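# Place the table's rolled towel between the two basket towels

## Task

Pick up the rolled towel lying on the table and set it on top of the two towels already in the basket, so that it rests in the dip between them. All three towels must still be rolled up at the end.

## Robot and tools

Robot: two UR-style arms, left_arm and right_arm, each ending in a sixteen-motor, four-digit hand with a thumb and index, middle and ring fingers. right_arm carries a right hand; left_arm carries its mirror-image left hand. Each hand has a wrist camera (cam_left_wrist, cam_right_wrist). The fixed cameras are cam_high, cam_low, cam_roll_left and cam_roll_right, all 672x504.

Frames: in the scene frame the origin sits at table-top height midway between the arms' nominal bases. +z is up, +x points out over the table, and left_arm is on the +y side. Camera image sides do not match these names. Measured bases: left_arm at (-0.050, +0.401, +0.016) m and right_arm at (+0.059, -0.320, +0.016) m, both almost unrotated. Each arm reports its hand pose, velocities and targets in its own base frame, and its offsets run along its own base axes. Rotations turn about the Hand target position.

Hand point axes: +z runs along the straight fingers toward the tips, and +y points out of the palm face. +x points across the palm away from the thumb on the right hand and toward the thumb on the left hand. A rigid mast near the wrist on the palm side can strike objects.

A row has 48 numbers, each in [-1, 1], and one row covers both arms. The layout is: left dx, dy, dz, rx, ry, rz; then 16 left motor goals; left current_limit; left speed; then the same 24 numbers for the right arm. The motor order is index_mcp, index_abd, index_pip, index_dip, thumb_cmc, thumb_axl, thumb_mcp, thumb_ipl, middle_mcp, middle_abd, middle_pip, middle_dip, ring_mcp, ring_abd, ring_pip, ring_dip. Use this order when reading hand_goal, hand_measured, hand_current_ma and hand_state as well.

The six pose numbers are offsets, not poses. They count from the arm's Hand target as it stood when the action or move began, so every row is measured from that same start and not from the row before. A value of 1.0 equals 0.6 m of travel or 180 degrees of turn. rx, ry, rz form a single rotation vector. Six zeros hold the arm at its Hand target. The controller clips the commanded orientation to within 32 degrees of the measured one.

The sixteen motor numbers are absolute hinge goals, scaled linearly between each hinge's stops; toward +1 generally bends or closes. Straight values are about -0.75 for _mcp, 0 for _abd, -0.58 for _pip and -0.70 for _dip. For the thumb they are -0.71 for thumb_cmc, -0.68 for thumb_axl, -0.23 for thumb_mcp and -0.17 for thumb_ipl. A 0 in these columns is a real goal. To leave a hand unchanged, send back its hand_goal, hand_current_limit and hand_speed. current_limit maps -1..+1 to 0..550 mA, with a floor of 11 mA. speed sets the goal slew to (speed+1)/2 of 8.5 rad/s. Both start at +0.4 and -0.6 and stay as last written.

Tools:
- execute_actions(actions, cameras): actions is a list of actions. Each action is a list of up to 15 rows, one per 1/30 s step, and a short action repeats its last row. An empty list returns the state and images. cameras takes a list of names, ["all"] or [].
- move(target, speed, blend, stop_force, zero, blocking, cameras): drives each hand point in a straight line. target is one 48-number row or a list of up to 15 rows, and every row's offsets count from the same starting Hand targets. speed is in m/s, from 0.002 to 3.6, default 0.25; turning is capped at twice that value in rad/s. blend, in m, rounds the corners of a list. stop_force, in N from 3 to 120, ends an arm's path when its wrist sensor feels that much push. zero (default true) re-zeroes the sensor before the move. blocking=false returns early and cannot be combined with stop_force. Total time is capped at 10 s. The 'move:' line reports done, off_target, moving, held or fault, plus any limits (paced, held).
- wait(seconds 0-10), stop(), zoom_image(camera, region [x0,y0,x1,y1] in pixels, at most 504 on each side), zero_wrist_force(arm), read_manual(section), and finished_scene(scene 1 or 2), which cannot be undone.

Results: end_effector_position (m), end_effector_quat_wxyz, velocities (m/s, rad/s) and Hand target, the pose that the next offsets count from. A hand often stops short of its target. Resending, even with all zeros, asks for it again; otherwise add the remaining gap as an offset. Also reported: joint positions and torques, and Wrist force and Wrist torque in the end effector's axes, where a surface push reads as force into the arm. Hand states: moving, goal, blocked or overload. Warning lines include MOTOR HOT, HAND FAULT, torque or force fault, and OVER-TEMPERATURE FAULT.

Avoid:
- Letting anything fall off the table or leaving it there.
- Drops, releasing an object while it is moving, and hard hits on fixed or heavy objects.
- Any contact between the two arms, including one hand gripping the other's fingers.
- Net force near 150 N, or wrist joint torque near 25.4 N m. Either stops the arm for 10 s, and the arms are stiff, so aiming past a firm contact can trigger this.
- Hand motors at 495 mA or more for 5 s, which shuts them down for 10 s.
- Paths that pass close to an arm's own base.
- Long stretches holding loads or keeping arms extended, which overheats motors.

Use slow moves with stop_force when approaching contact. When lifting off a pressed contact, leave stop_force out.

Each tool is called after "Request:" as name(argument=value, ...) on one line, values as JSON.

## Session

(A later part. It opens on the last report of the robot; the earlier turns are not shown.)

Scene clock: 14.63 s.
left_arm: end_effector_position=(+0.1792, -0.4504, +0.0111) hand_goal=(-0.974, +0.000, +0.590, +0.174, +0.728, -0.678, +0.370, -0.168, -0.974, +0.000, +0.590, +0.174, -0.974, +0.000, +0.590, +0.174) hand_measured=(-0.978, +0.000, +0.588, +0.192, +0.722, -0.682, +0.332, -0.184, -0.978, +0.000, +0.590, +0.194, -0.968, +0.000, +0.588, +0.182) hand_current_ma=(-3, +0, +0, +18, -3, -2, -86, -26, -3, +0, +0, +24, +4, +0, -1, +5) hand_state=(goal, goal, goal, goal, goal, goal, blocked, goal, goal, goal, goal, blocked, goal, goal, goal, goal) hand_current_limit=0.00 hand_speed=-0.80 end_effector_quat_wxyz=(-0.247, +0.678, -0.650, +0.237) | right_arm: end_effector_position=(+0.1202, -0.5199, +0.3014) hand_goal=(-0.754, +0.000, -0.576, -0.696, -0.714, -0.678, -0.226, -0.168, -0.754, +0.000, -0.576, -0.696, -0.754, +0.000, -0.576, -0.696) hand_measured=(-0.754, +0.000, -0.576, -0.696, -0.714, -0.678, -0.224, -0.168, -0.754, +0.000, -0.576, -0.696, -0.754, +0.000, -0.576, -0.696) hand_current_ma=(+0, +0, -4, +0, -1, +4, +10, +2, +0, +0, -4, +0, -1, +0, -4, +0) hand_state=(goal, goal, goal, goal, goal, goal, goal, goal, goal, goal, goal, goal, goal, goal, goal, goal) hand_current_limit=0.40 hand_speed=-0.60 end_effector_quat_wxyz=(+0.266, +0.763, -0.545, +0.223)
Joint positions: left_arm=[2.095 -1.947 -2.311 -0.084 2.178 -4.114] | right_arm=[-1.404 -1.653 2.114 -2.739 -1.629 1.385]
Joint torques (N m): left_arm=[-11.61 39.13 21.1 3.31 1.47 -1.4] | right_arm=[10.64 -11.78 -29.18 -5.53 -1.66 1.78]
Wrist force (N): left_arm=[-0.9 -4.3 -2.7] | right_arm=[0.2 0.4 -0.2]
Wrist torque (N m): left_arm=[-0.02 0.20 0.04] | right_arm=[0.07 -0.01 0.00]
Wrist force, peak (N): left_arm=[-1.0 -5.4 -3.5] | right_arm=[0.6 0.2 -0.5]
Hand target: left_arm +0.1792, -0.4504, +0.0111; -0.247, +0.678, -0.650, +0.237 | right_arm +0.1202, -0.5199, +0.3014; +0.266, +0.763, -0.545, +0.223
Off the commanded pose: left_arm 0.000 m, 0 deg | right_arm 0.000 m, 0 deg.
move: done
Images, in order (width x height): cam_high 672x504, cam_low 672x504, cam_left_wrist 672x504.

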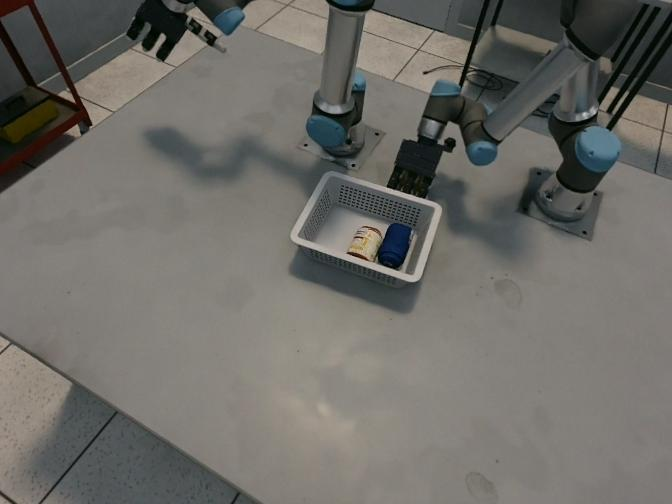

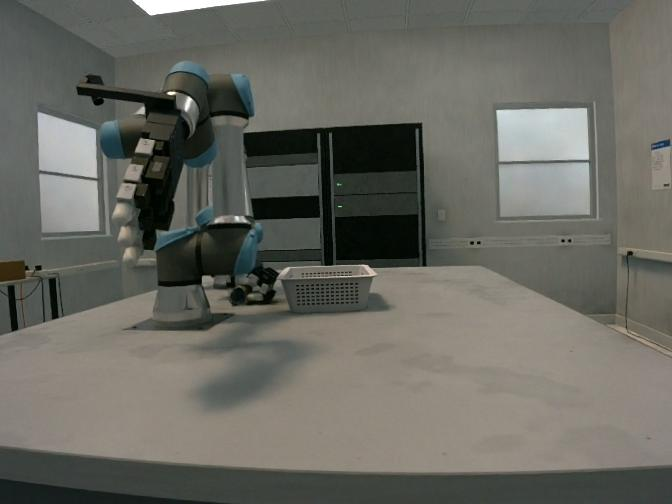

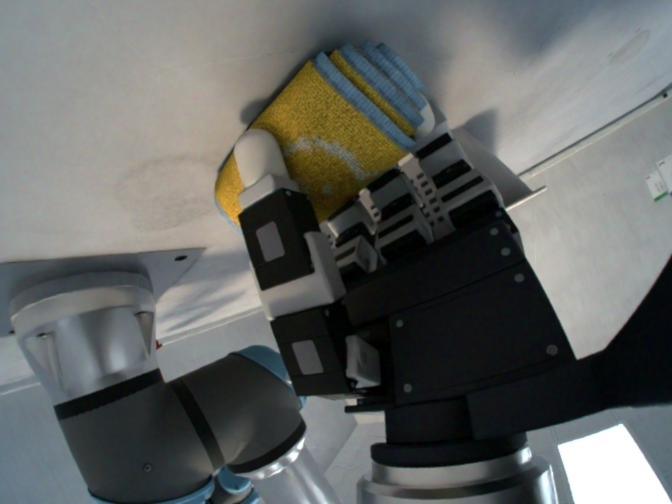

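Request:
move(target=[0, 0, 0.15, 0, 0, 0, -0.973, 0.0, 0.591, 0.174, 0.729, -0.678, 0.371, -0.168, -0.973, 0.0, 0.591, 0.174, -0.973, 0.0, 0.591, 0.174, 0.0, -0.8, 0, 0, 0, 0, 0, 0, -0.754, 0.0, -0.576, -0.696, -0.714, -0.678, -0.226, -0.168, -0.754, 0.0, -0.576, -0.696, -0.754, 0.0, -0.576, -0.696, 0.4, -0.6], speed=0.06, cameras=["cam_high", "cam_low", "cam_left_wrist", "cam_roll_right"])

Request:
zoom_image(camera="cam_left_wrist", region=[140, 0, 540, 250])

Request:
zoom_image(camera="cam_low", region=[210, 230, 310, 320])

Request:
zoom_image(camera="cam_roll_right", region=[210, 180, 330, 310])

Scene clock: 18.63 s.
left_arm: end_effector_position=(+0.1792, -0.4505, +0.1012) hand_goal=(-0.974, +0.000, +0.590, +0.174, +0.728, -0.678, +0.370, -0.168, -0.974, +0.000, +0.590, +0.174, -0.974, +0.000, +0.590, +0.174) hand_measured=(-0.976, +0.000, +0.588, +0.176, +0.722, -0.682, +0.342, -0.184, -0.974, +0.000, +0.590, +0.176, -0.968, +0.000, +0.588, +0.176) hand_current_ma=(-1, +0, -1, +0, -3, -2, -57, -24, +0, +0, +0, +1, +4, +0, -1, +0) hand_state=(goal, goal, goal, goal, goal, goal, blocked, goal, goal, goal, goal, goal, goal, goal, goal, goal) hand_current_limit=0.00 hand_speed=-0.80 end_effector_quat_wxyz=(-0.247, +0.678, -0.650, +0.237) | right_arm: end_effector_position=(+0.1202, -0.5199, +0.3014) hand_goal=(-0.754, +0.000, -0.576, -0.696, -0.714, -0.678, -0.226, -0.168, -0.754, +0.000, -0.576, -0.696, -0.754, +0.000, -0.576, -0.696) hand_measured=(-0.754, +0.000, -0.576, -0.696, -0.714, -0.678, -0.224, -0.168, -0.754, +0.000, -0.576, -0.696, -0.754, +0.000, -0.576, -0.696) hand_current_ma=(+0, +0, -4, +0, -1, +4, +10, +2, +0, +0, -4, +0, -1, +0, -4, +0) hand_state=(goal, goal, goal, goal, goal, goal, goal, goal, goal, goal, goal, goal, goal, goal, goal, goal) hand_current_limit=0.40 hand_speed=-0.60 end_effector_quat_wxyz=(+0.266, +0.763, -0.545, +0.223)
Joint positions: left_arm=[2.095 -1.716 -2.248 -0.377 2.178 -4.113] | right_arm=[-1.404 -1.653 2.114 -2.739 -1.629 1.385]
Joint torques (N m): left_arm=[-5.19 15.3 7.05 3.6 0.23 -1.67] | right_arm=[10.31 -11.58 -28.87 -5.3 -1.76 1.77]
Wrist force (N): left_arm=[-0.9 -1.1 -0.4] | right_arm=[0.4 0.0 -0.6]
Wrist torque (N m): left_arm=[-0.08 0.22 0.01] | right_arm=[0.03 -0.02 0.00]
Wrist force, peak (N): left_arm=[-0.9 -5.4 -3.4] | right_arm=[0.7 0.0 -0.6]
Hand target: left_arm +0.1792, -0.4504, +0.1011; -0.247, +0.678, -0.650, +0.237 | right_arm +0.1202, -0.5199, +0.3014; +0.266, +0.763, -0.545, +0.223
Off the commanded pose: left_arm 0.000 m, 0 deg | right_arm 0.000 m, 0 deg.
move: done
Images, in order (width x height): cam_high 672x504, cam_low 672x504, cam_roll_right 672x504, cam_left_wrist 672x504.

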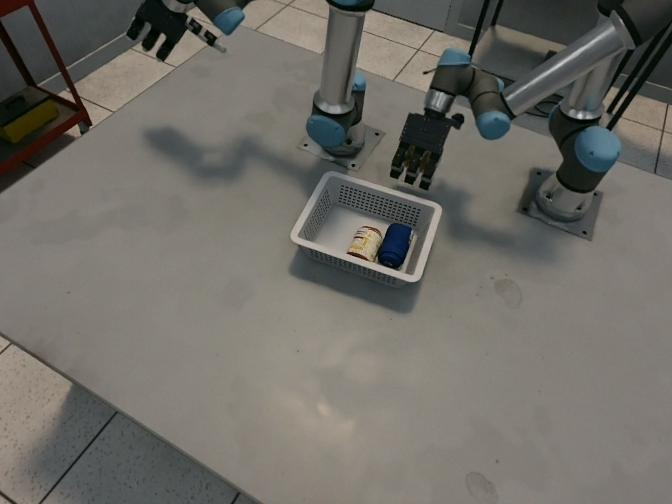

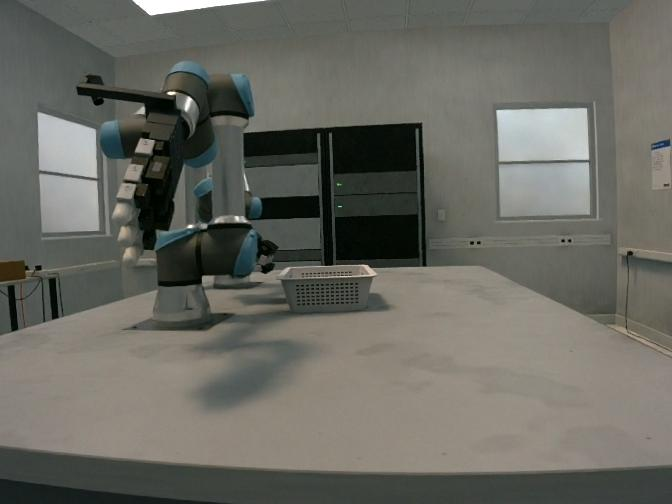

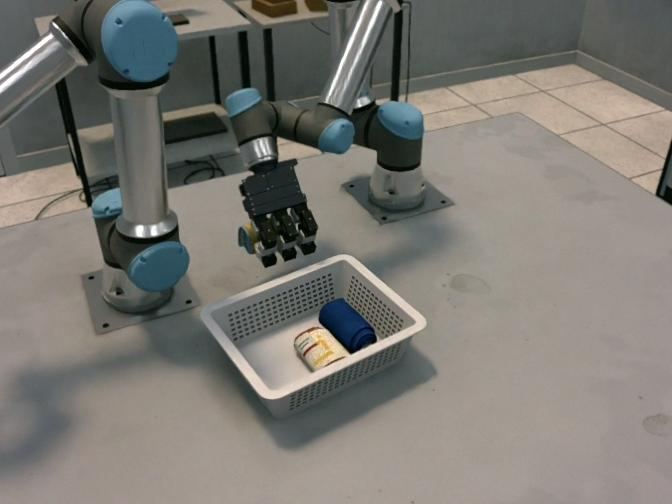

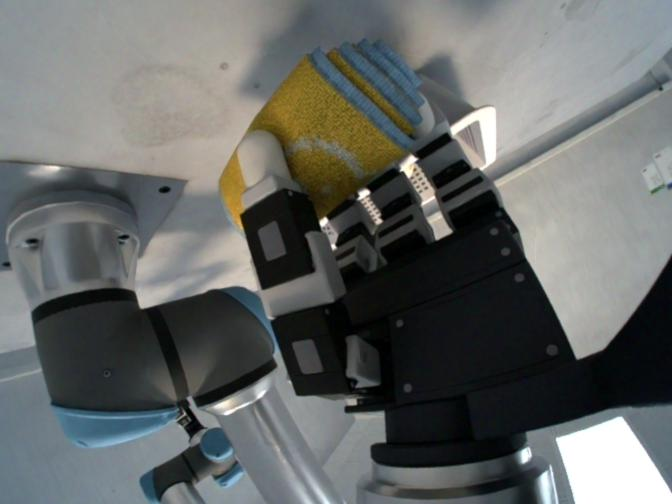

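Scaled by 1.260 from the camera's 672x504 image, which has a finer 960x720 frame.

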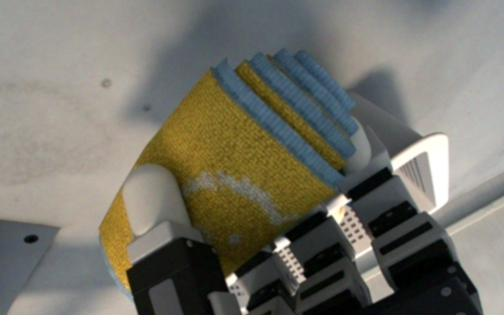

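Scaled by 5.040 from the camera's 672x504 image, which has a finer 960x720 frame.

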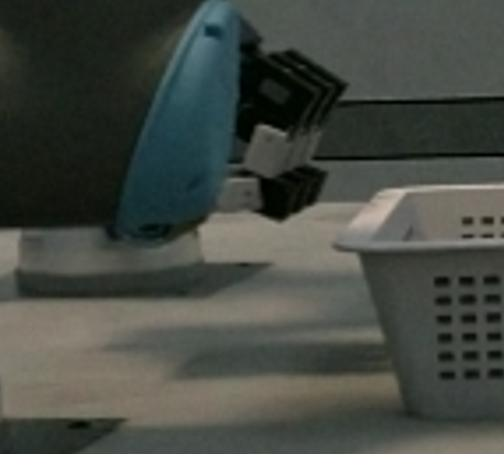

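Scaled by 3.877 from the camera's 672x504 image, which has a finer 960x720 frame.

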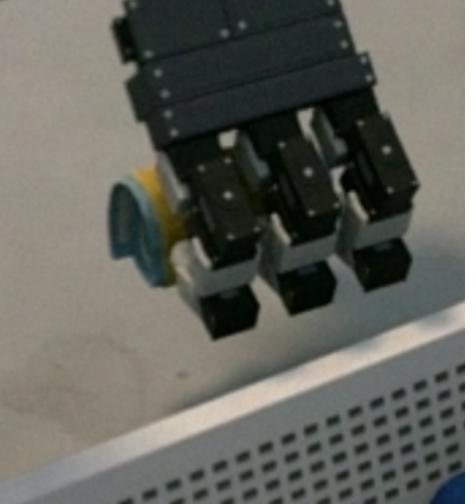

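Request:
move(target=[[0, 0, 0.1717, 0, 0, 0, -0.973, 0.0, 0.591, 0.174, 0.729, -0.678, 0.371, -0.168, -0.973, 0.0, 0.591, 0.174, -0.973, 0.0, 0.591, 0.174, 0.0, -0.8, 0, 0, 0, 0, 0, 0, -0.754, 0.0, -0.576, -0.696, -0.714, -0.678, -0.226, -0.168, -0.754, 0.0, -0.576, -0.696, -0.754, 0.0, -0.576, -0.696, 0.4, -0.6],[0.4672, 0.0512, 0.1717, 0, 0, -0.4583, -0.973, 0.0, 0.591, 0.174, 0.729, -0.678, 0.371, -0.168, -0.973, 0.0, 0.591, 0.174, -0.973, 0.0, 0.591, 0.174, 0.0, -0.8, 0, 0, 0, 0, 0, 0, -0.754, 0.0, -0.576, -0.696, -0.714, -0.678, -0.226, -0.168, -0.754, 0.0, -0.576, -0.696, -0.754, 0.0, -0.576, -0.696, 0.4, -0.6]], speed=0.25, blend=0.03, cameras=["all"])

Request:
zoom_image(camera="cam_high", region=[300, 110, 460, 290])

Request:
zoom_image(camera="cam_roll_right", region=[240, 180, 440, 380])

Request:
zoom_image(camera="cam_left_wrist", region=[100, 0, 500, 250])

Scene clock: 23.27 s.
left_arm: end_effector_position=(+0.4596, -0.4196, +0.2040) hand_goal=(-0.974, +0.000, +0.590, +0.174, +0.728, -0.678, +0.370, -0.168, -0.974, +0.000, +0.590, +0.174, -0.974, +0.000, +0.590, +0.174) hand_measured=(-0.976, +0.000, +0.588, +0.176, +0.722, -0.682, +0.342, -0.184, -0.974, +0.000, +0.588, +0.176, -0.968, +0.000, +0.588, +0.176) hand_current_ma=(+0, +0, -1, +0, -3, -2, -57, -24, +0, +0, +0, +0, +4, +0, -1, +0) hand_state=(goal, goal, goal, goal, goal, goal, blocked, goal, goal, goal, goal, goal, goal, goal, goal, goal) hand_current_limit=0.00 hand_speed=-0.80 end_effector_quat_wxyz=(+0.030, -0.082, +0.936, -0.341) | right_arm: end_effector_position=(+0.1202, -0.5199, +0.3014) hand_goal=(-0.754, +0.000, -0.576, -0.696, -0.714, -0.678, -0.226, -0.168, -0.754, +0.000, -0.576, -0.696, -0.754, +0.000, -0.576, -0.696) hand_measured=(-0.754, +0.000, -0.576, -0.696, -0.714, -0.678, -0.224, -0.168, -0.754, +0.000, -0.576, -0.696, -0.754, +0.000, -0.576, -0.696) hand_current_ma=(+0, +0, -4, +0, -1, +4, +10, +2, +0, +0, -4, +0, -1, +0, -4, +0) hand_state=(goal, goal, goal, goal, goal, goal, goal, goal, goal, goal, goal, goal, goal, goal, goal, goal) hand_current_limit=0.40 hand_speed=-0.60 end_effector_quat_wxyz=(+0.266, +0.763, -0.545, +0.223)
Joint positions: left_arm=[2.755 -1.852 -1.758 -0.681 0.995 -2.258] | right_arm=[-1.404 -1.653 2.114 -2.739 -1.629 1.385]
Joint torques (N m): left_arm=[-11.03 47.76 25.57 1.77 -2.06 1.83] | right_arm=[10.31 -12.19 -28.77 -5.15 -1.61 1.61]
Wrist force (N): left_arm=[-1.2 -1.1 -0.2] | right_arm=[0.2 0.0 -0.4]
Wrist torque (N m): left_arm=[-0.08 0.26 0.14] | right_arm=[0.02 0.00 -0.01]
Wrist force, peak (N): left_arm=[-0.9 -1.7 -1.7] | right_arm=[0.6 0.0 -0.6]
Hand target: left_arm +0.4595, -0.4197, +0.2041; +0.030, -0.082, +0.936, -0.341 | right_arm +0.1202, -0.5199, +0.3014; +0.266, +0.763, -0.545, +0.223
Off the commanded pose: left_arm 0.000 m, 0 deg | right_arm 0.000 m, 0 deg.
move: done

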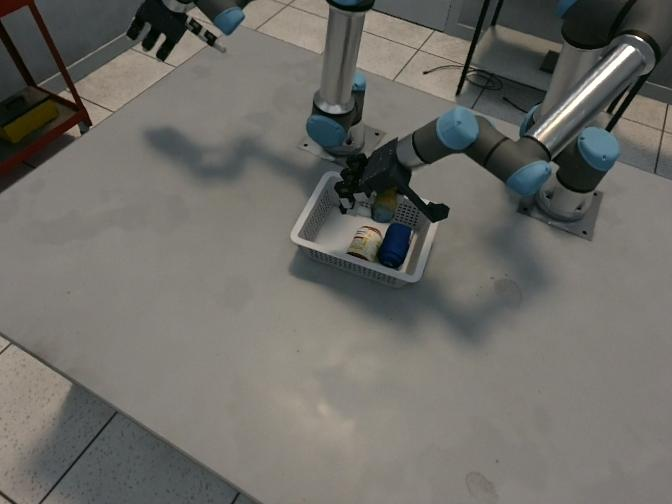

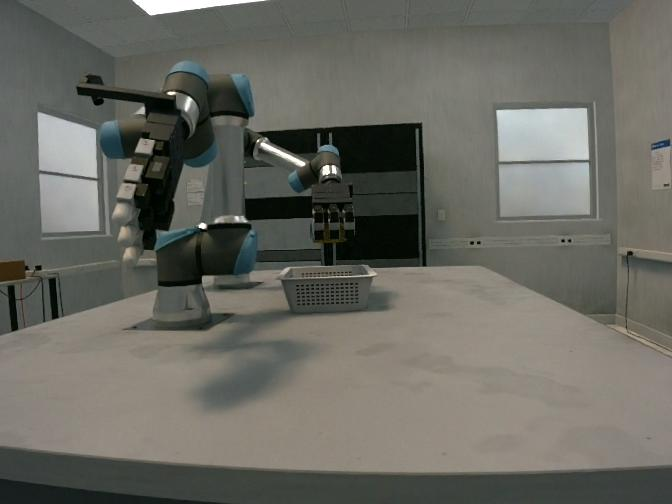

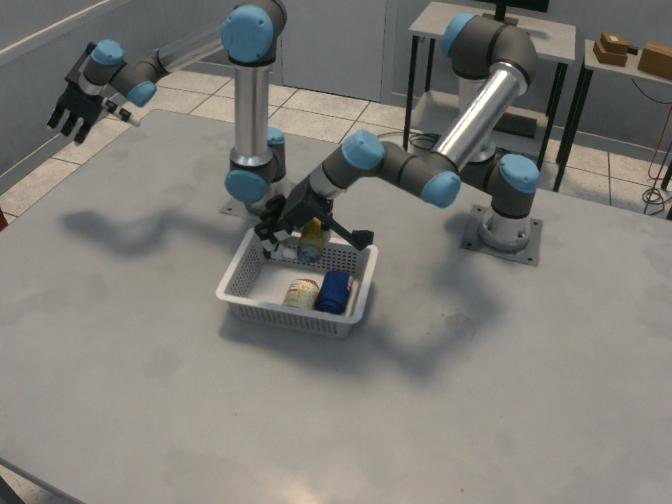

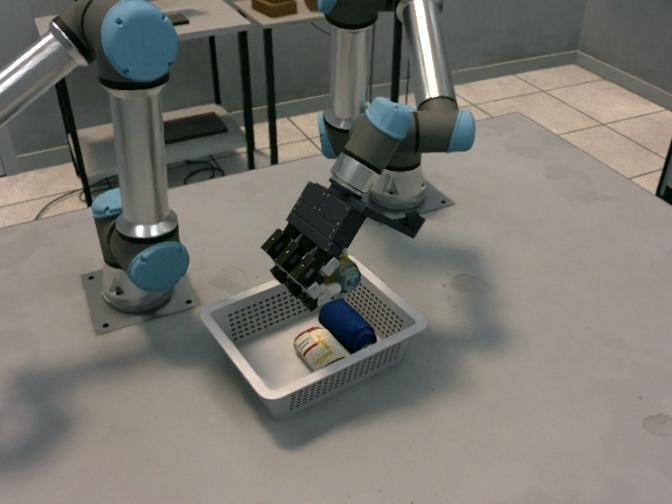

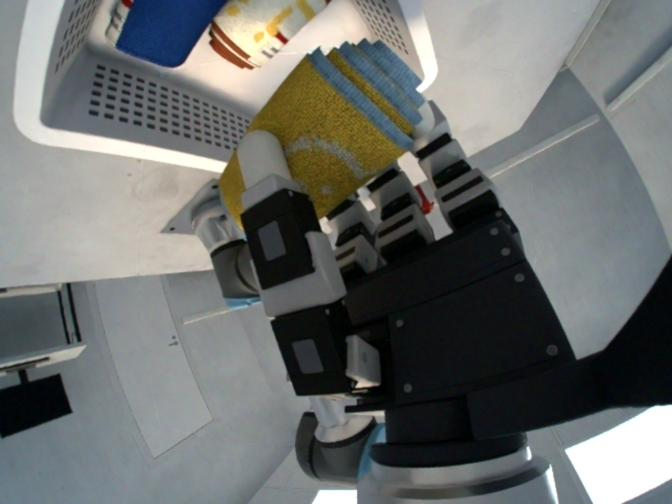

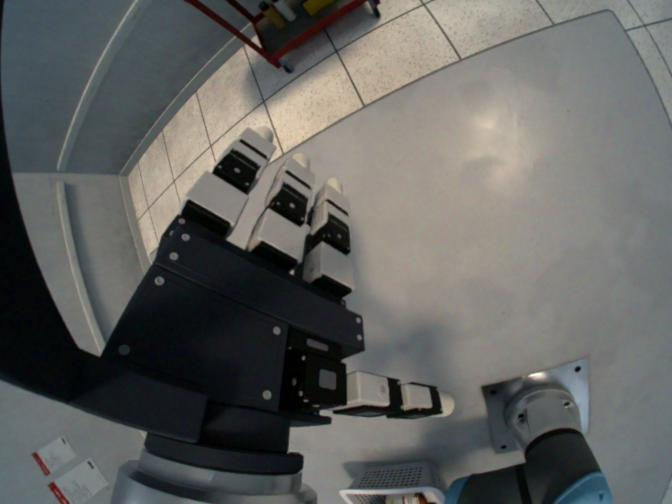

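Scaled by 2.800 from the camera's 672x504 image, which has a finer 960x720 frame.

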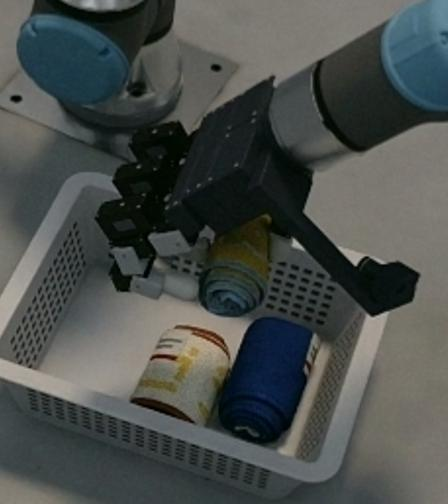

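Scaled by 2.520 from the camera's 672x504 image, which has a finer 960x720 frame.

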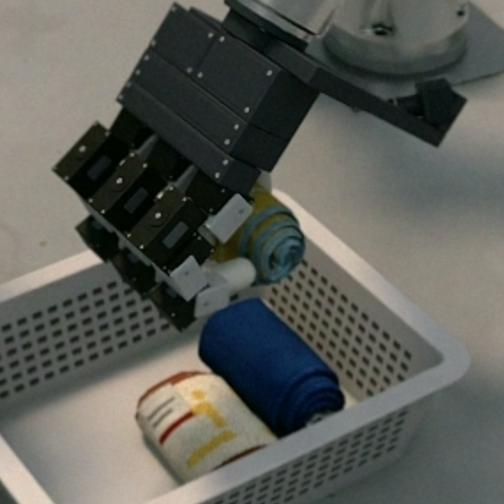

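Scaled by 1.260 from the camera's 672x504 image, which has a finer 960x720 frame.

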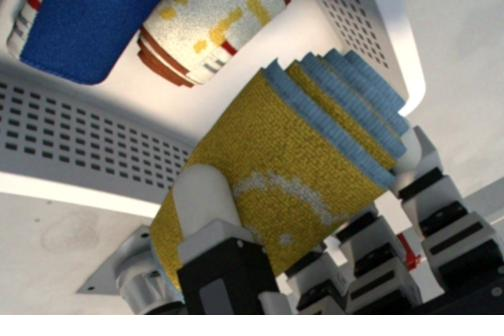

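Request:
move(target=[0, 0, -0.133, 0, 0, 0, -0.973, 0.0, 0.591, 0.174, 0.729, -0.678, 0.371, -0.168, -0.973, 0.0, 0.591, 0.174, -0.973, 0.0, 0.591, 0.174, 0.0, -0.8, 0, 0, 0, 0, 0, 0, -0.754, 0.0, -0.576, -0.696, -0.714, -0.678, -0.226, -0.168, -0.754, 0.0, -0.576, -0.696, -0.754, 0.0, -0.576, -0.696, 0.4, -0.6], speed=0.1, cameras=["all"])

Request:
zoom_image(camera="cam_high", region=[320, 160, 440, 280])

Request:
zoom_image(camera="cam_roll_right", region=[260, 220, 430, 390])

Request:
zoom_image(camera="cam_roll_left", region=[240, 200, 390, 350])

Request:
zoom_image(camera="cam_left_wrist", region=[100, 0, 500, 250])

Scene clock: 25.00 s.
left_arm: end_effector_position=(+0.4594, -0.4197, +0.1242) hand_goal=(-0.974, +0.000, +0.590, +0.174, +0.728, -0.678, +0.370, -0.168, -0.974, +0.000, +0.590, +0.174, -0.974, +0.000, +0.590, +0.174) hand_measured=(-0.976, +0.000, +0.588, +0.176, +0.722, -0.682, +0.342, -0.184, -0.974, +0.000, +0.588, +0.176, -0.968, +0.000, +0.588, +0.176) hand_current_ma=(+0, +0, -1, +0, -3, -2, -57, -24, +0, +0, +0, +0, +4, +0, -1, +0) hand_state=(goal, goal, goal, goal, goal, goal, blocked, goal, goal, goal, goal, goal, goal, goal, goal, goal) hand_current_limit=0.00 hand_speed=-0.80 end_effector_quat_wxyz=(+0.030, -0.082, +0.936, -0.341) | right_arm: end_effector_position=(+0.1202, -0.5199, +0.3014) hand_goal=(-0.754, +0.000, -0.576, -0.696, -0.714, -0.678, -0.226, -0.168, -0.754, +0.000, -0.576, -0.696, -0.754, +0.000, -0.576, -0.696) hand_measured=(-0.754, +0.000, -0.576, -0.696, -0.714, -0.678, -0.224, -0.168, -0.754, +0.000, -0.576, -0.696, -0.754, +0.000, -0.576, -0.696) hand_current_ma=(+0, +0, -4, +0, -1, +4, +10, +2, +0, +0, -4, +0, -1, +0, -4, +0) hand_state=(goal, goal, goal, goal, goal, goal, goal, goal, goal, goal, goal, goal, goal, goal, goal, goal) hand_current_limit=0.40 hand_speed=-0.60 end_effector_quat_wxyz=(+0.266, +0.763, -0.545, +0.223)
Joint positions: left_arm=[2.755 -1.956 -1.852 -0.484 0.995 -2.258] | right_arm=[-1.404 -1.653 2.114 -2.739 -1.629 1.385]
Joint torques (N m): left_arm=[-2.92 46.68 30.22 3.42 -0.46 -2.16] | right_arm=[11.07 -11.83 -29 -5.09 -1.6 1.7]
Wrist force (N): left_arm=[-1.0 -1.2 -0.2] | right_arm=[0.4 0.1 -0.4]
Wrist torque (N m): left_arm=[-0.10 0.26 0.12] | right_arm=[0.04 -0.02 0.00]
Wrist force, peak (N): left_arm=[-1.2 -2.2 -1.4] | right_arm=[0.4 -0.2 -0.7]
Hand target: left_arm +0.4595, -0.4197, +0.1243; +0.030, -0.082, +0.936, -0.341 | right_arm +0.1202, -0.5199, +0.3014; +0.266, +0.763, -0.545, +0.223
Off the commanded pose: left_arm 0.000 m, 0 deg | right_arm 0.000 m, 0 deg.
move: done

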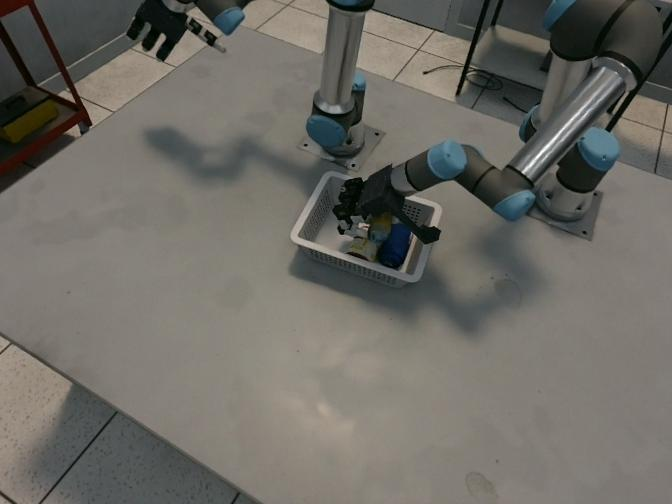

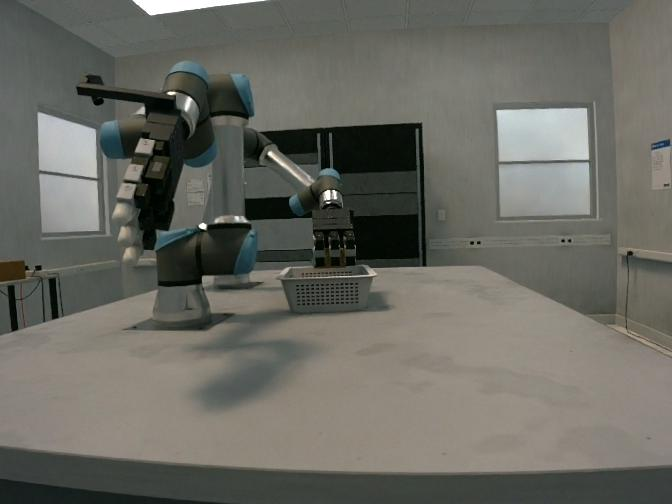

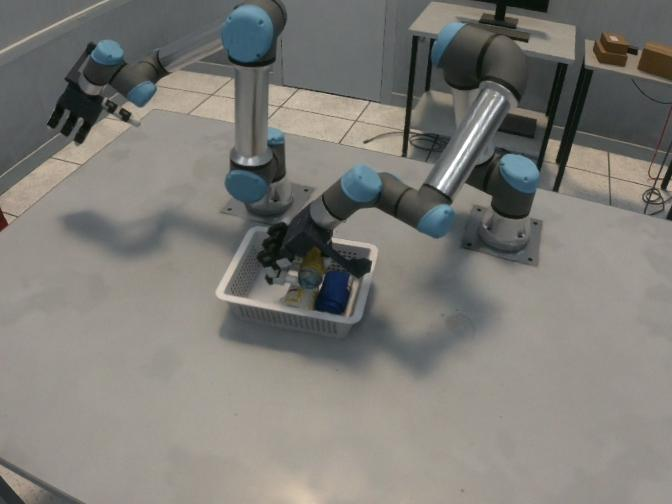

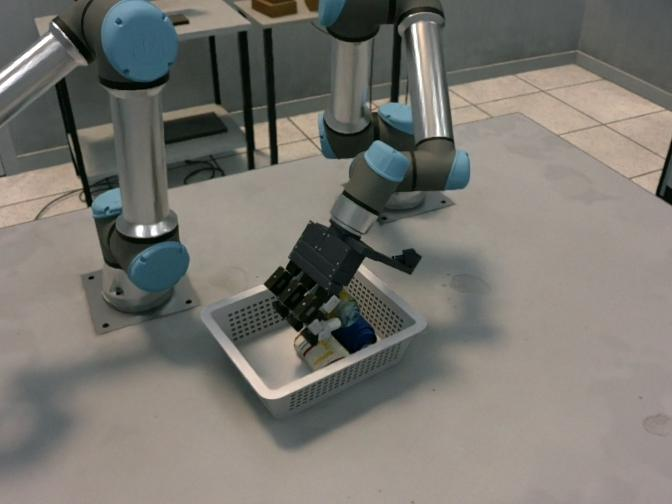

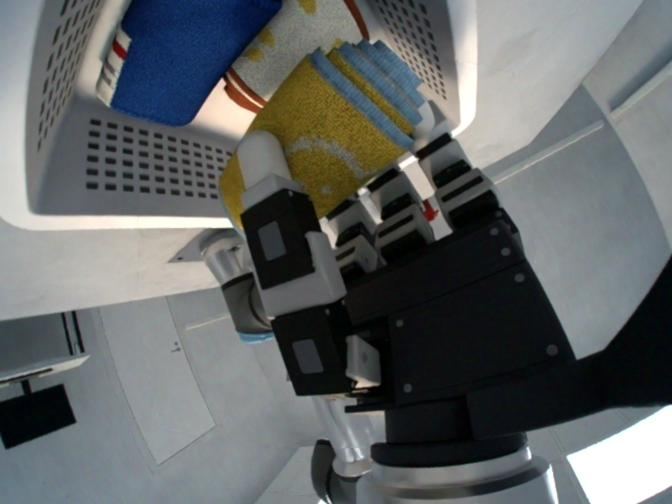

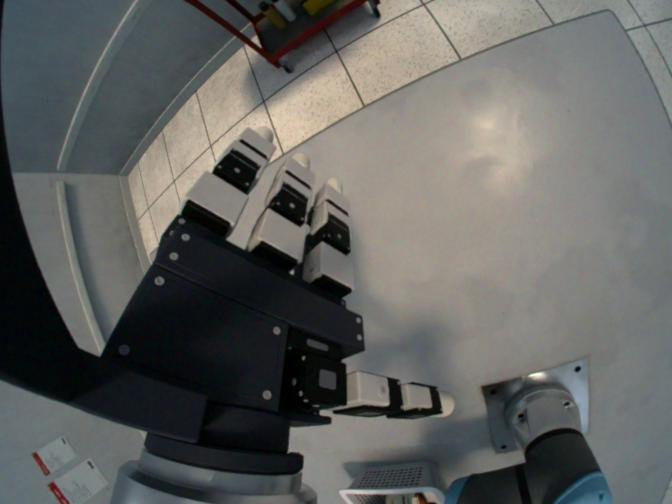

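Scaled by 4.200 from the camera's 672x504 image, which has a finer 960x720 frame.

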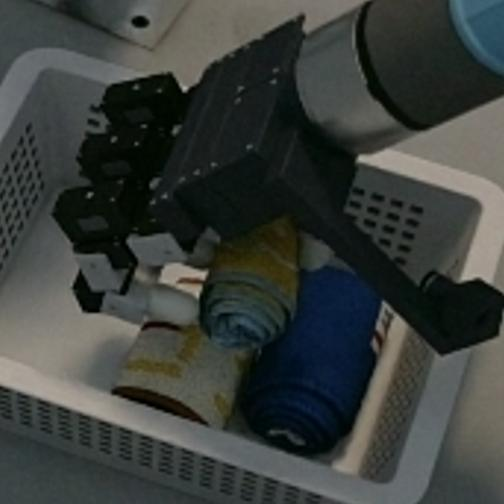

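Scaled by 2.965 from the camera's 672x504 image, which has a finer 960x720 frame.

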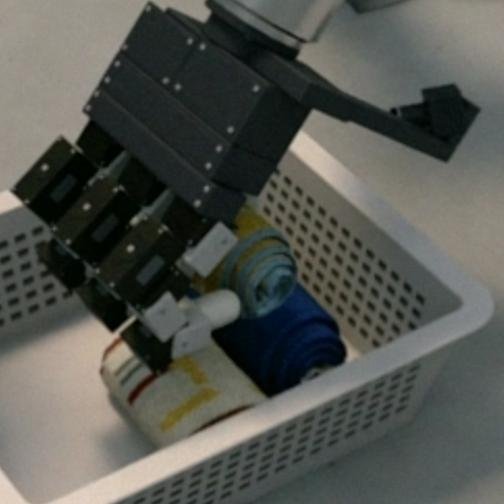

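Scaled by 3.360 from the camera's 672x504 image, which has a finer 960x720 frame.

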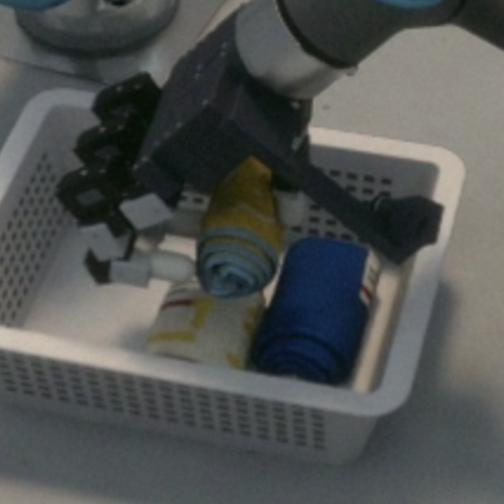

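Scaled by 1.260 from the camera's 672x504 image, which has a finer 960x720 frame.

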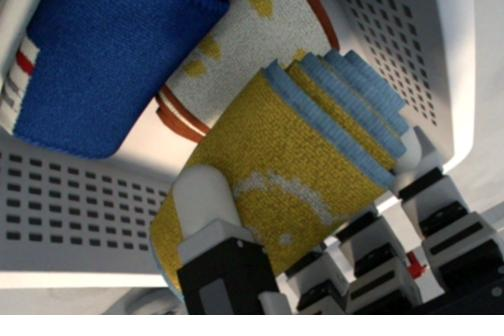

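Request:
move(target=[-0.004, 0.0247, -0.075, 0, 0, 0, -0.973, 0.0, 0.591, 0.174, 0.729, -0.678, 0.371, -0.168, -0.973, 0.0, 0.591, 0.174, -0.973, 0.0, 0.591, 0.174, 0.0, -0.8, 0, 0, 0, 0, 0, 0, -0.754, 0.0, -0.576, -0.696, -0.714, -0.678, -0.226, -0.168, -0.754, 0.0, -0.576, -0.696, -0.754, 0.0, -0.576, -0.696, 0.4, -0.6], speed=0.04, stop_force=8)

Request:
move(target=[0, 0, -0.05, 0, 0, 0, -0.973, 0.0, 0.591, 0.174, 0.729, -0.678, 0.371, -0.168, -0.973, 0.0, 0.591, 0.174, -0.973, 0.0, 0.591, 0.174, 0.0, -0.8, 0, 0, 0, 0, 0, 0, -0.754, 0.0, -0.576, -0.696, -0.714, -0.678, -0.226, -0.168, -0.754, 0.0, -0.576, -0.696, -0.754, 0.0, -0.576, -0.696, 0.4, -0.6], speed=0.02, stop_force=3, cameras=["all"])

Request:
zoom_image(camera="cam_high", region=[320, 160, 440, 280])

Request:
zoom_image(camera="cam_roll_right", region=[260, 220, 430, 390])

Request:
zoom_image(camera="cam_roll_left", region=[240, 200, 390, 350])

Request:
zoom_image(camera="cam_left_wrist", region=[100, 0, 500, 250])

Scene clock: 27.80 s.
left_arm: end_effector_position=(+0.4571, -0.4049, +0.0793) hand_goal=(-0.974, +0.000, +0.590, +0.174, +0.728, -0.678, +0.370, -0.168, -0.974, +0.000, +0.590, +0.174, -0.974, +0.000, +0.590, +0.174) hand_measured=(-0.976, +0.000, +0.588, +0.176, +0.722, -0.682, +0.342, -0.184, -0.974, +0.000, +0.588, +0.176, -0.968, +0.000, +0.588, +0.176) hand_current_ma=(+0, +0, -1, +0, -3, -2, -56, -24, +0, +0, +0, +0, +4, +0, -1, +0) hand_state=(goal, goal, goal, goal, goal, goal, blocked, goal, goal, goal, goal, goal, goal, goal, goal, goal) hand_current_limit=0.00 hand_speed=-0.80 end_effector_quat_wxyz=(+0.030, -0.082, +0.936, -0.341) | right_arm: end_effector_position=(+0.1202, -0.5199, +0.3014) hand_goal=(-0.754, +0.000, -0.576, -0.696, -0.714, -0.678, -0.226, -0.168, -0.754, +0.000, -0.576, -0.696, -0.754, +0.000, -0.576, -0.696) hand_measured=(-0.754, +0.000, -0.576, -0.696, -0.714, -0.678, -0.224, -0.168, -0.754, +0.000, -0.576, -0.696, -0.754, +0.000, -0.576, -0.696) hand_current_ma=(+0, +0, -4, +0, -1, +4, +10, +2, +0, +0, -4, +0, -1, +0, -4, +0) hand_state=(goal, goal, goal, goal, goal, goal, goal, goal, goal, goal, goal, goal, goal, goal, goal, goal) hand_current_limit=0.40 hand_speed=-0.60 end_effector_quat_wxyz=(+0.266, +0.763, -0.545, +0.223)
Joint positions: left_arm=[2.778 -2.007 -1.921 -0.378 0.986 -2.233] | right_arm=[-1.404 -1.653 2.114 -2.739 -1.629 1.385]
Joint torques (N m): left_arm=[-11.26 51.07 28.07 2.04 0.45 -2.08] | right_arm=[10.65 -12.15 -28.74 -5.01 -1.75 1.63]
Wrist force (N): left_arm=[-1.0 -1.4 -0.5] | right_arm=[0.3 -0.2 -0.4]
Wrist torque (N m): left_arm=[-0.11 0.23 0.03] | right_arm=[0.00 0.00 -0.02]
Wrist force, peak (N): left_arm=[-0.8 -2.1 -0.6] | right_arm=[0.5 0.3 -0.4]
Hand target: left_arm +0.4571, -0.4049, +0.0793; +0.030, -0.082, +0.936, -0.341 | right_arm +0.1202, -0.5199, +0.3014; +0.266, +0.763, -0.545, +0.223
Off the commanded pose: left_arm 0.000 m, 0 deg | right_arm 0.000 m, 0 deg.
move: done

Scene clock: 29.80 s.
left_arm: end_effector_position=(+0.4571, -0.4049, +0.0617) hand_goal=(-0.974, +0.000, +0.590, +0.174, +0.728, -0.678, +0.370, -0.168, -0.974, +0.000, +0.590, +0.174, -0.974, +0.000, +0.590, +0.174) hand_measured=(-0.976, +0.000, +0.584, +0.174, +0.726, -0.680, +0.346, -0.180, -0.974, +0.000, +0.588, +0.176, -0.968, +0.000, +0.588, +0.176) hand_current_ma=(+0, +0, -3, +0, -1, -1, -44, -15, +0, +0, +0, +0, +4, +0, -1, +0) hand_state=(goal, goal, goal, goal, goal, goal, blocked, goal, goal, goal, goal, goal, goal, goal, goal, goal) hand_current_limit=0.00 hand_speed=-0.80 end_effector_quat_wxyz=(+0.030, -0.082, +0.936, -0.341) | right_arm: end_effector_position=(+0.1202, -0.5199, +0.3014) hand_goal=(-0.754, +0.000, -0.576, -0.696, -0.714, -0.678, -0.226, -0.168, -0.754, +0.000, -0.576, -0.696, -0.754, +0.000, -0.576, -0.696) hand_measured=(-0.754, +0.000, -0.576, -0.696, -0.714, -0.678, -0.224, -0.168, -0.754, +0.000, -0.576, -0.696, -0.754, +0.000, -0.576, -0.696) hand_current_ma=(+0, +0, -4, +0, -1, +4, +10, +2, +0, +0, -4, +0, -1, +0, -4, +0) hand_state=(goal, goal, goal, goal, goal, goal, goal, goal, goal, goal, goal, goal, goal, goal, goal, goal) hand_current_limit=0.40 hand_speed=-0.60 end_effector_quat_wxyz=(+0.266, +0.763, -0.545, +0.223)
Joint positions: left_arm=[2.778 -2.039 -1.932 -0.335 0.986 -2.233] | right_arm=[-1.404 -1.653 2.114 -2.739 -1.629 1.385]
Joint torques (N m): left_arm=[-10.26 49.04 27.79 4.31 0.4 -0.73] | right_arm=[9.91 -12.51 -28.27 -4.88 -1.66 1.61]
Wrist force (N): left_arm=[-1.2 -3.4 -2.2] | right_arm=[0.5 0.0 -0.3]
Wrist torque (N m): left_arm=[-0.16 0.27 0.01] | right_arm=[0.01 -0.03 0.01]
Wrist force, peak (N): left_arm=[-1.1 -4.0 -2.4] | right_arm=[0.5 0.2 -0.5]
Hand target: left_arm +0.4571, -0.4049, +0.0617; +0.030, -0.082, +0.936, -0.341 (not the last commanded pose) | right_arm +0.1202, -0.5199, +0.3014; +0.266, +0.763, -0.545, +0.223
Off the commanded pose: left_arm 0.012 m, 0 deg | right_arm 0.000 m, 0 deg.
move: contact (left_arm)

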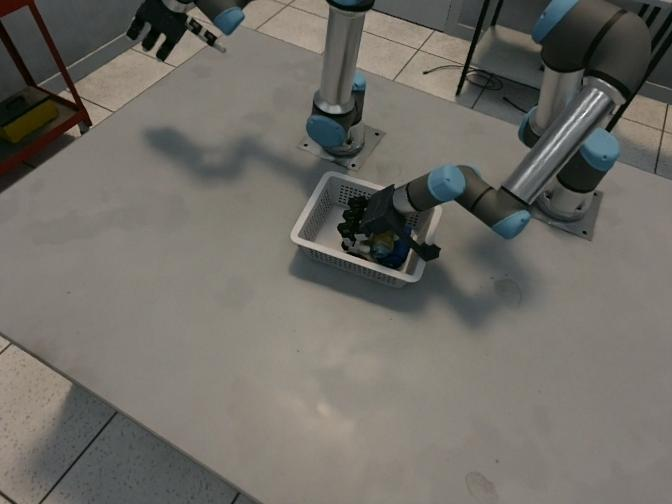

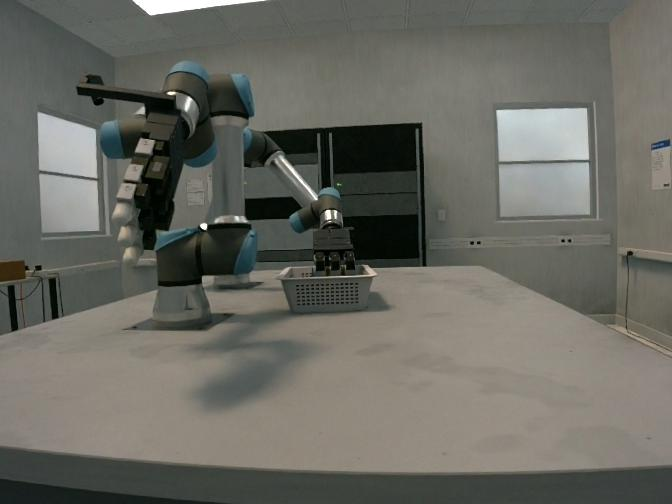

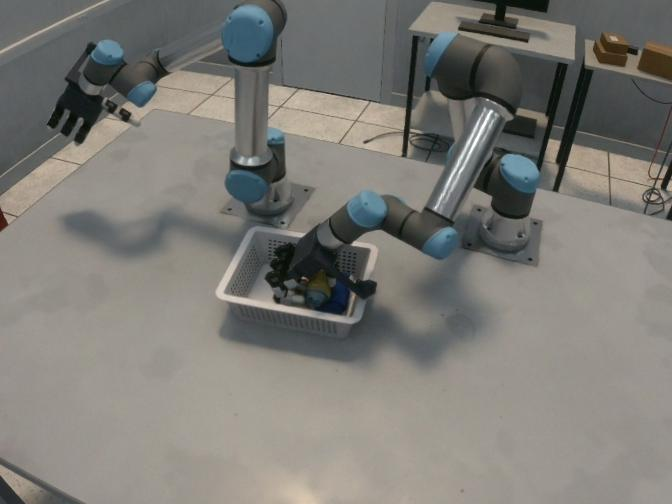

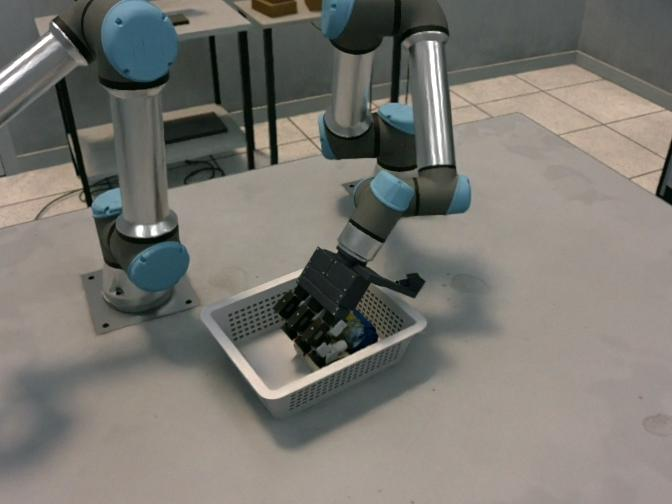

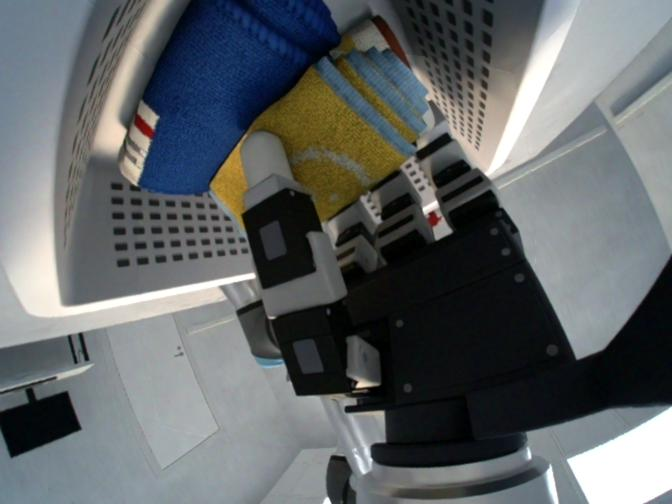

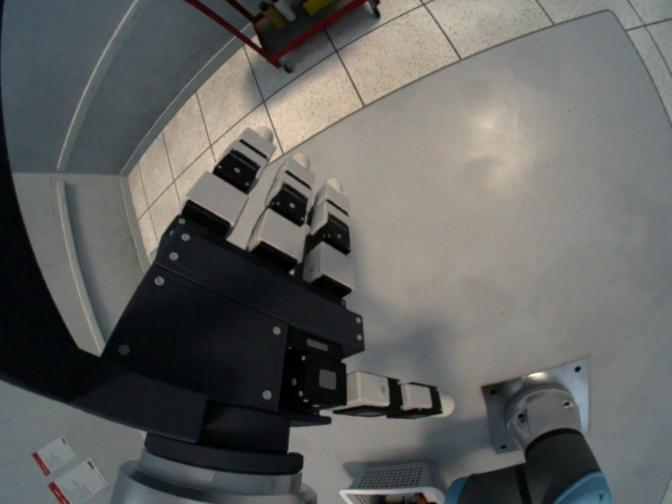

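Scaled by 4.200 from the camera's 672x504 image, which has a finer 960x720 frame.

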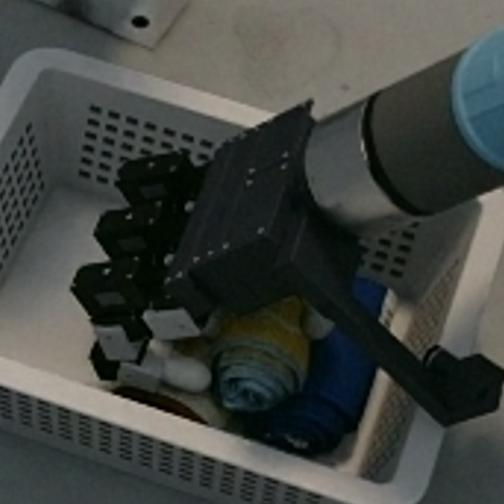

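Scaled by 2.965 from the camera's 672x504 image, which has a finer 960x720 frame.

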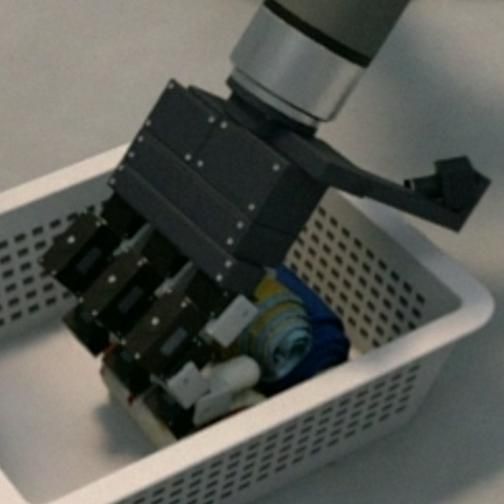

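Scaled by 3.360 from the camera's 672x504 image, which has a finer 960x720 frame.

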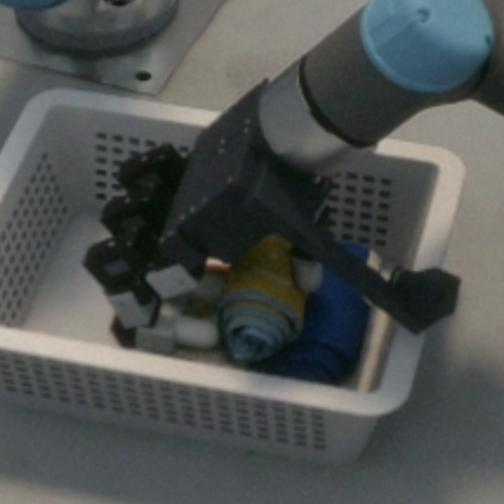

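Scaled by 1.260 from the camera's 672x504 image, which has a finer 960x720 frame.

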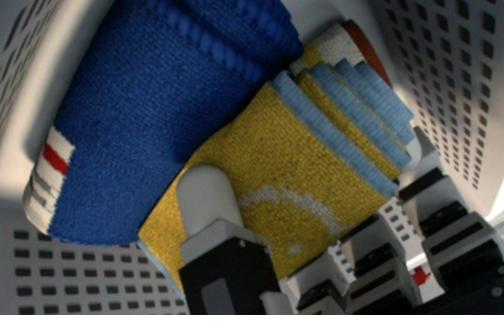

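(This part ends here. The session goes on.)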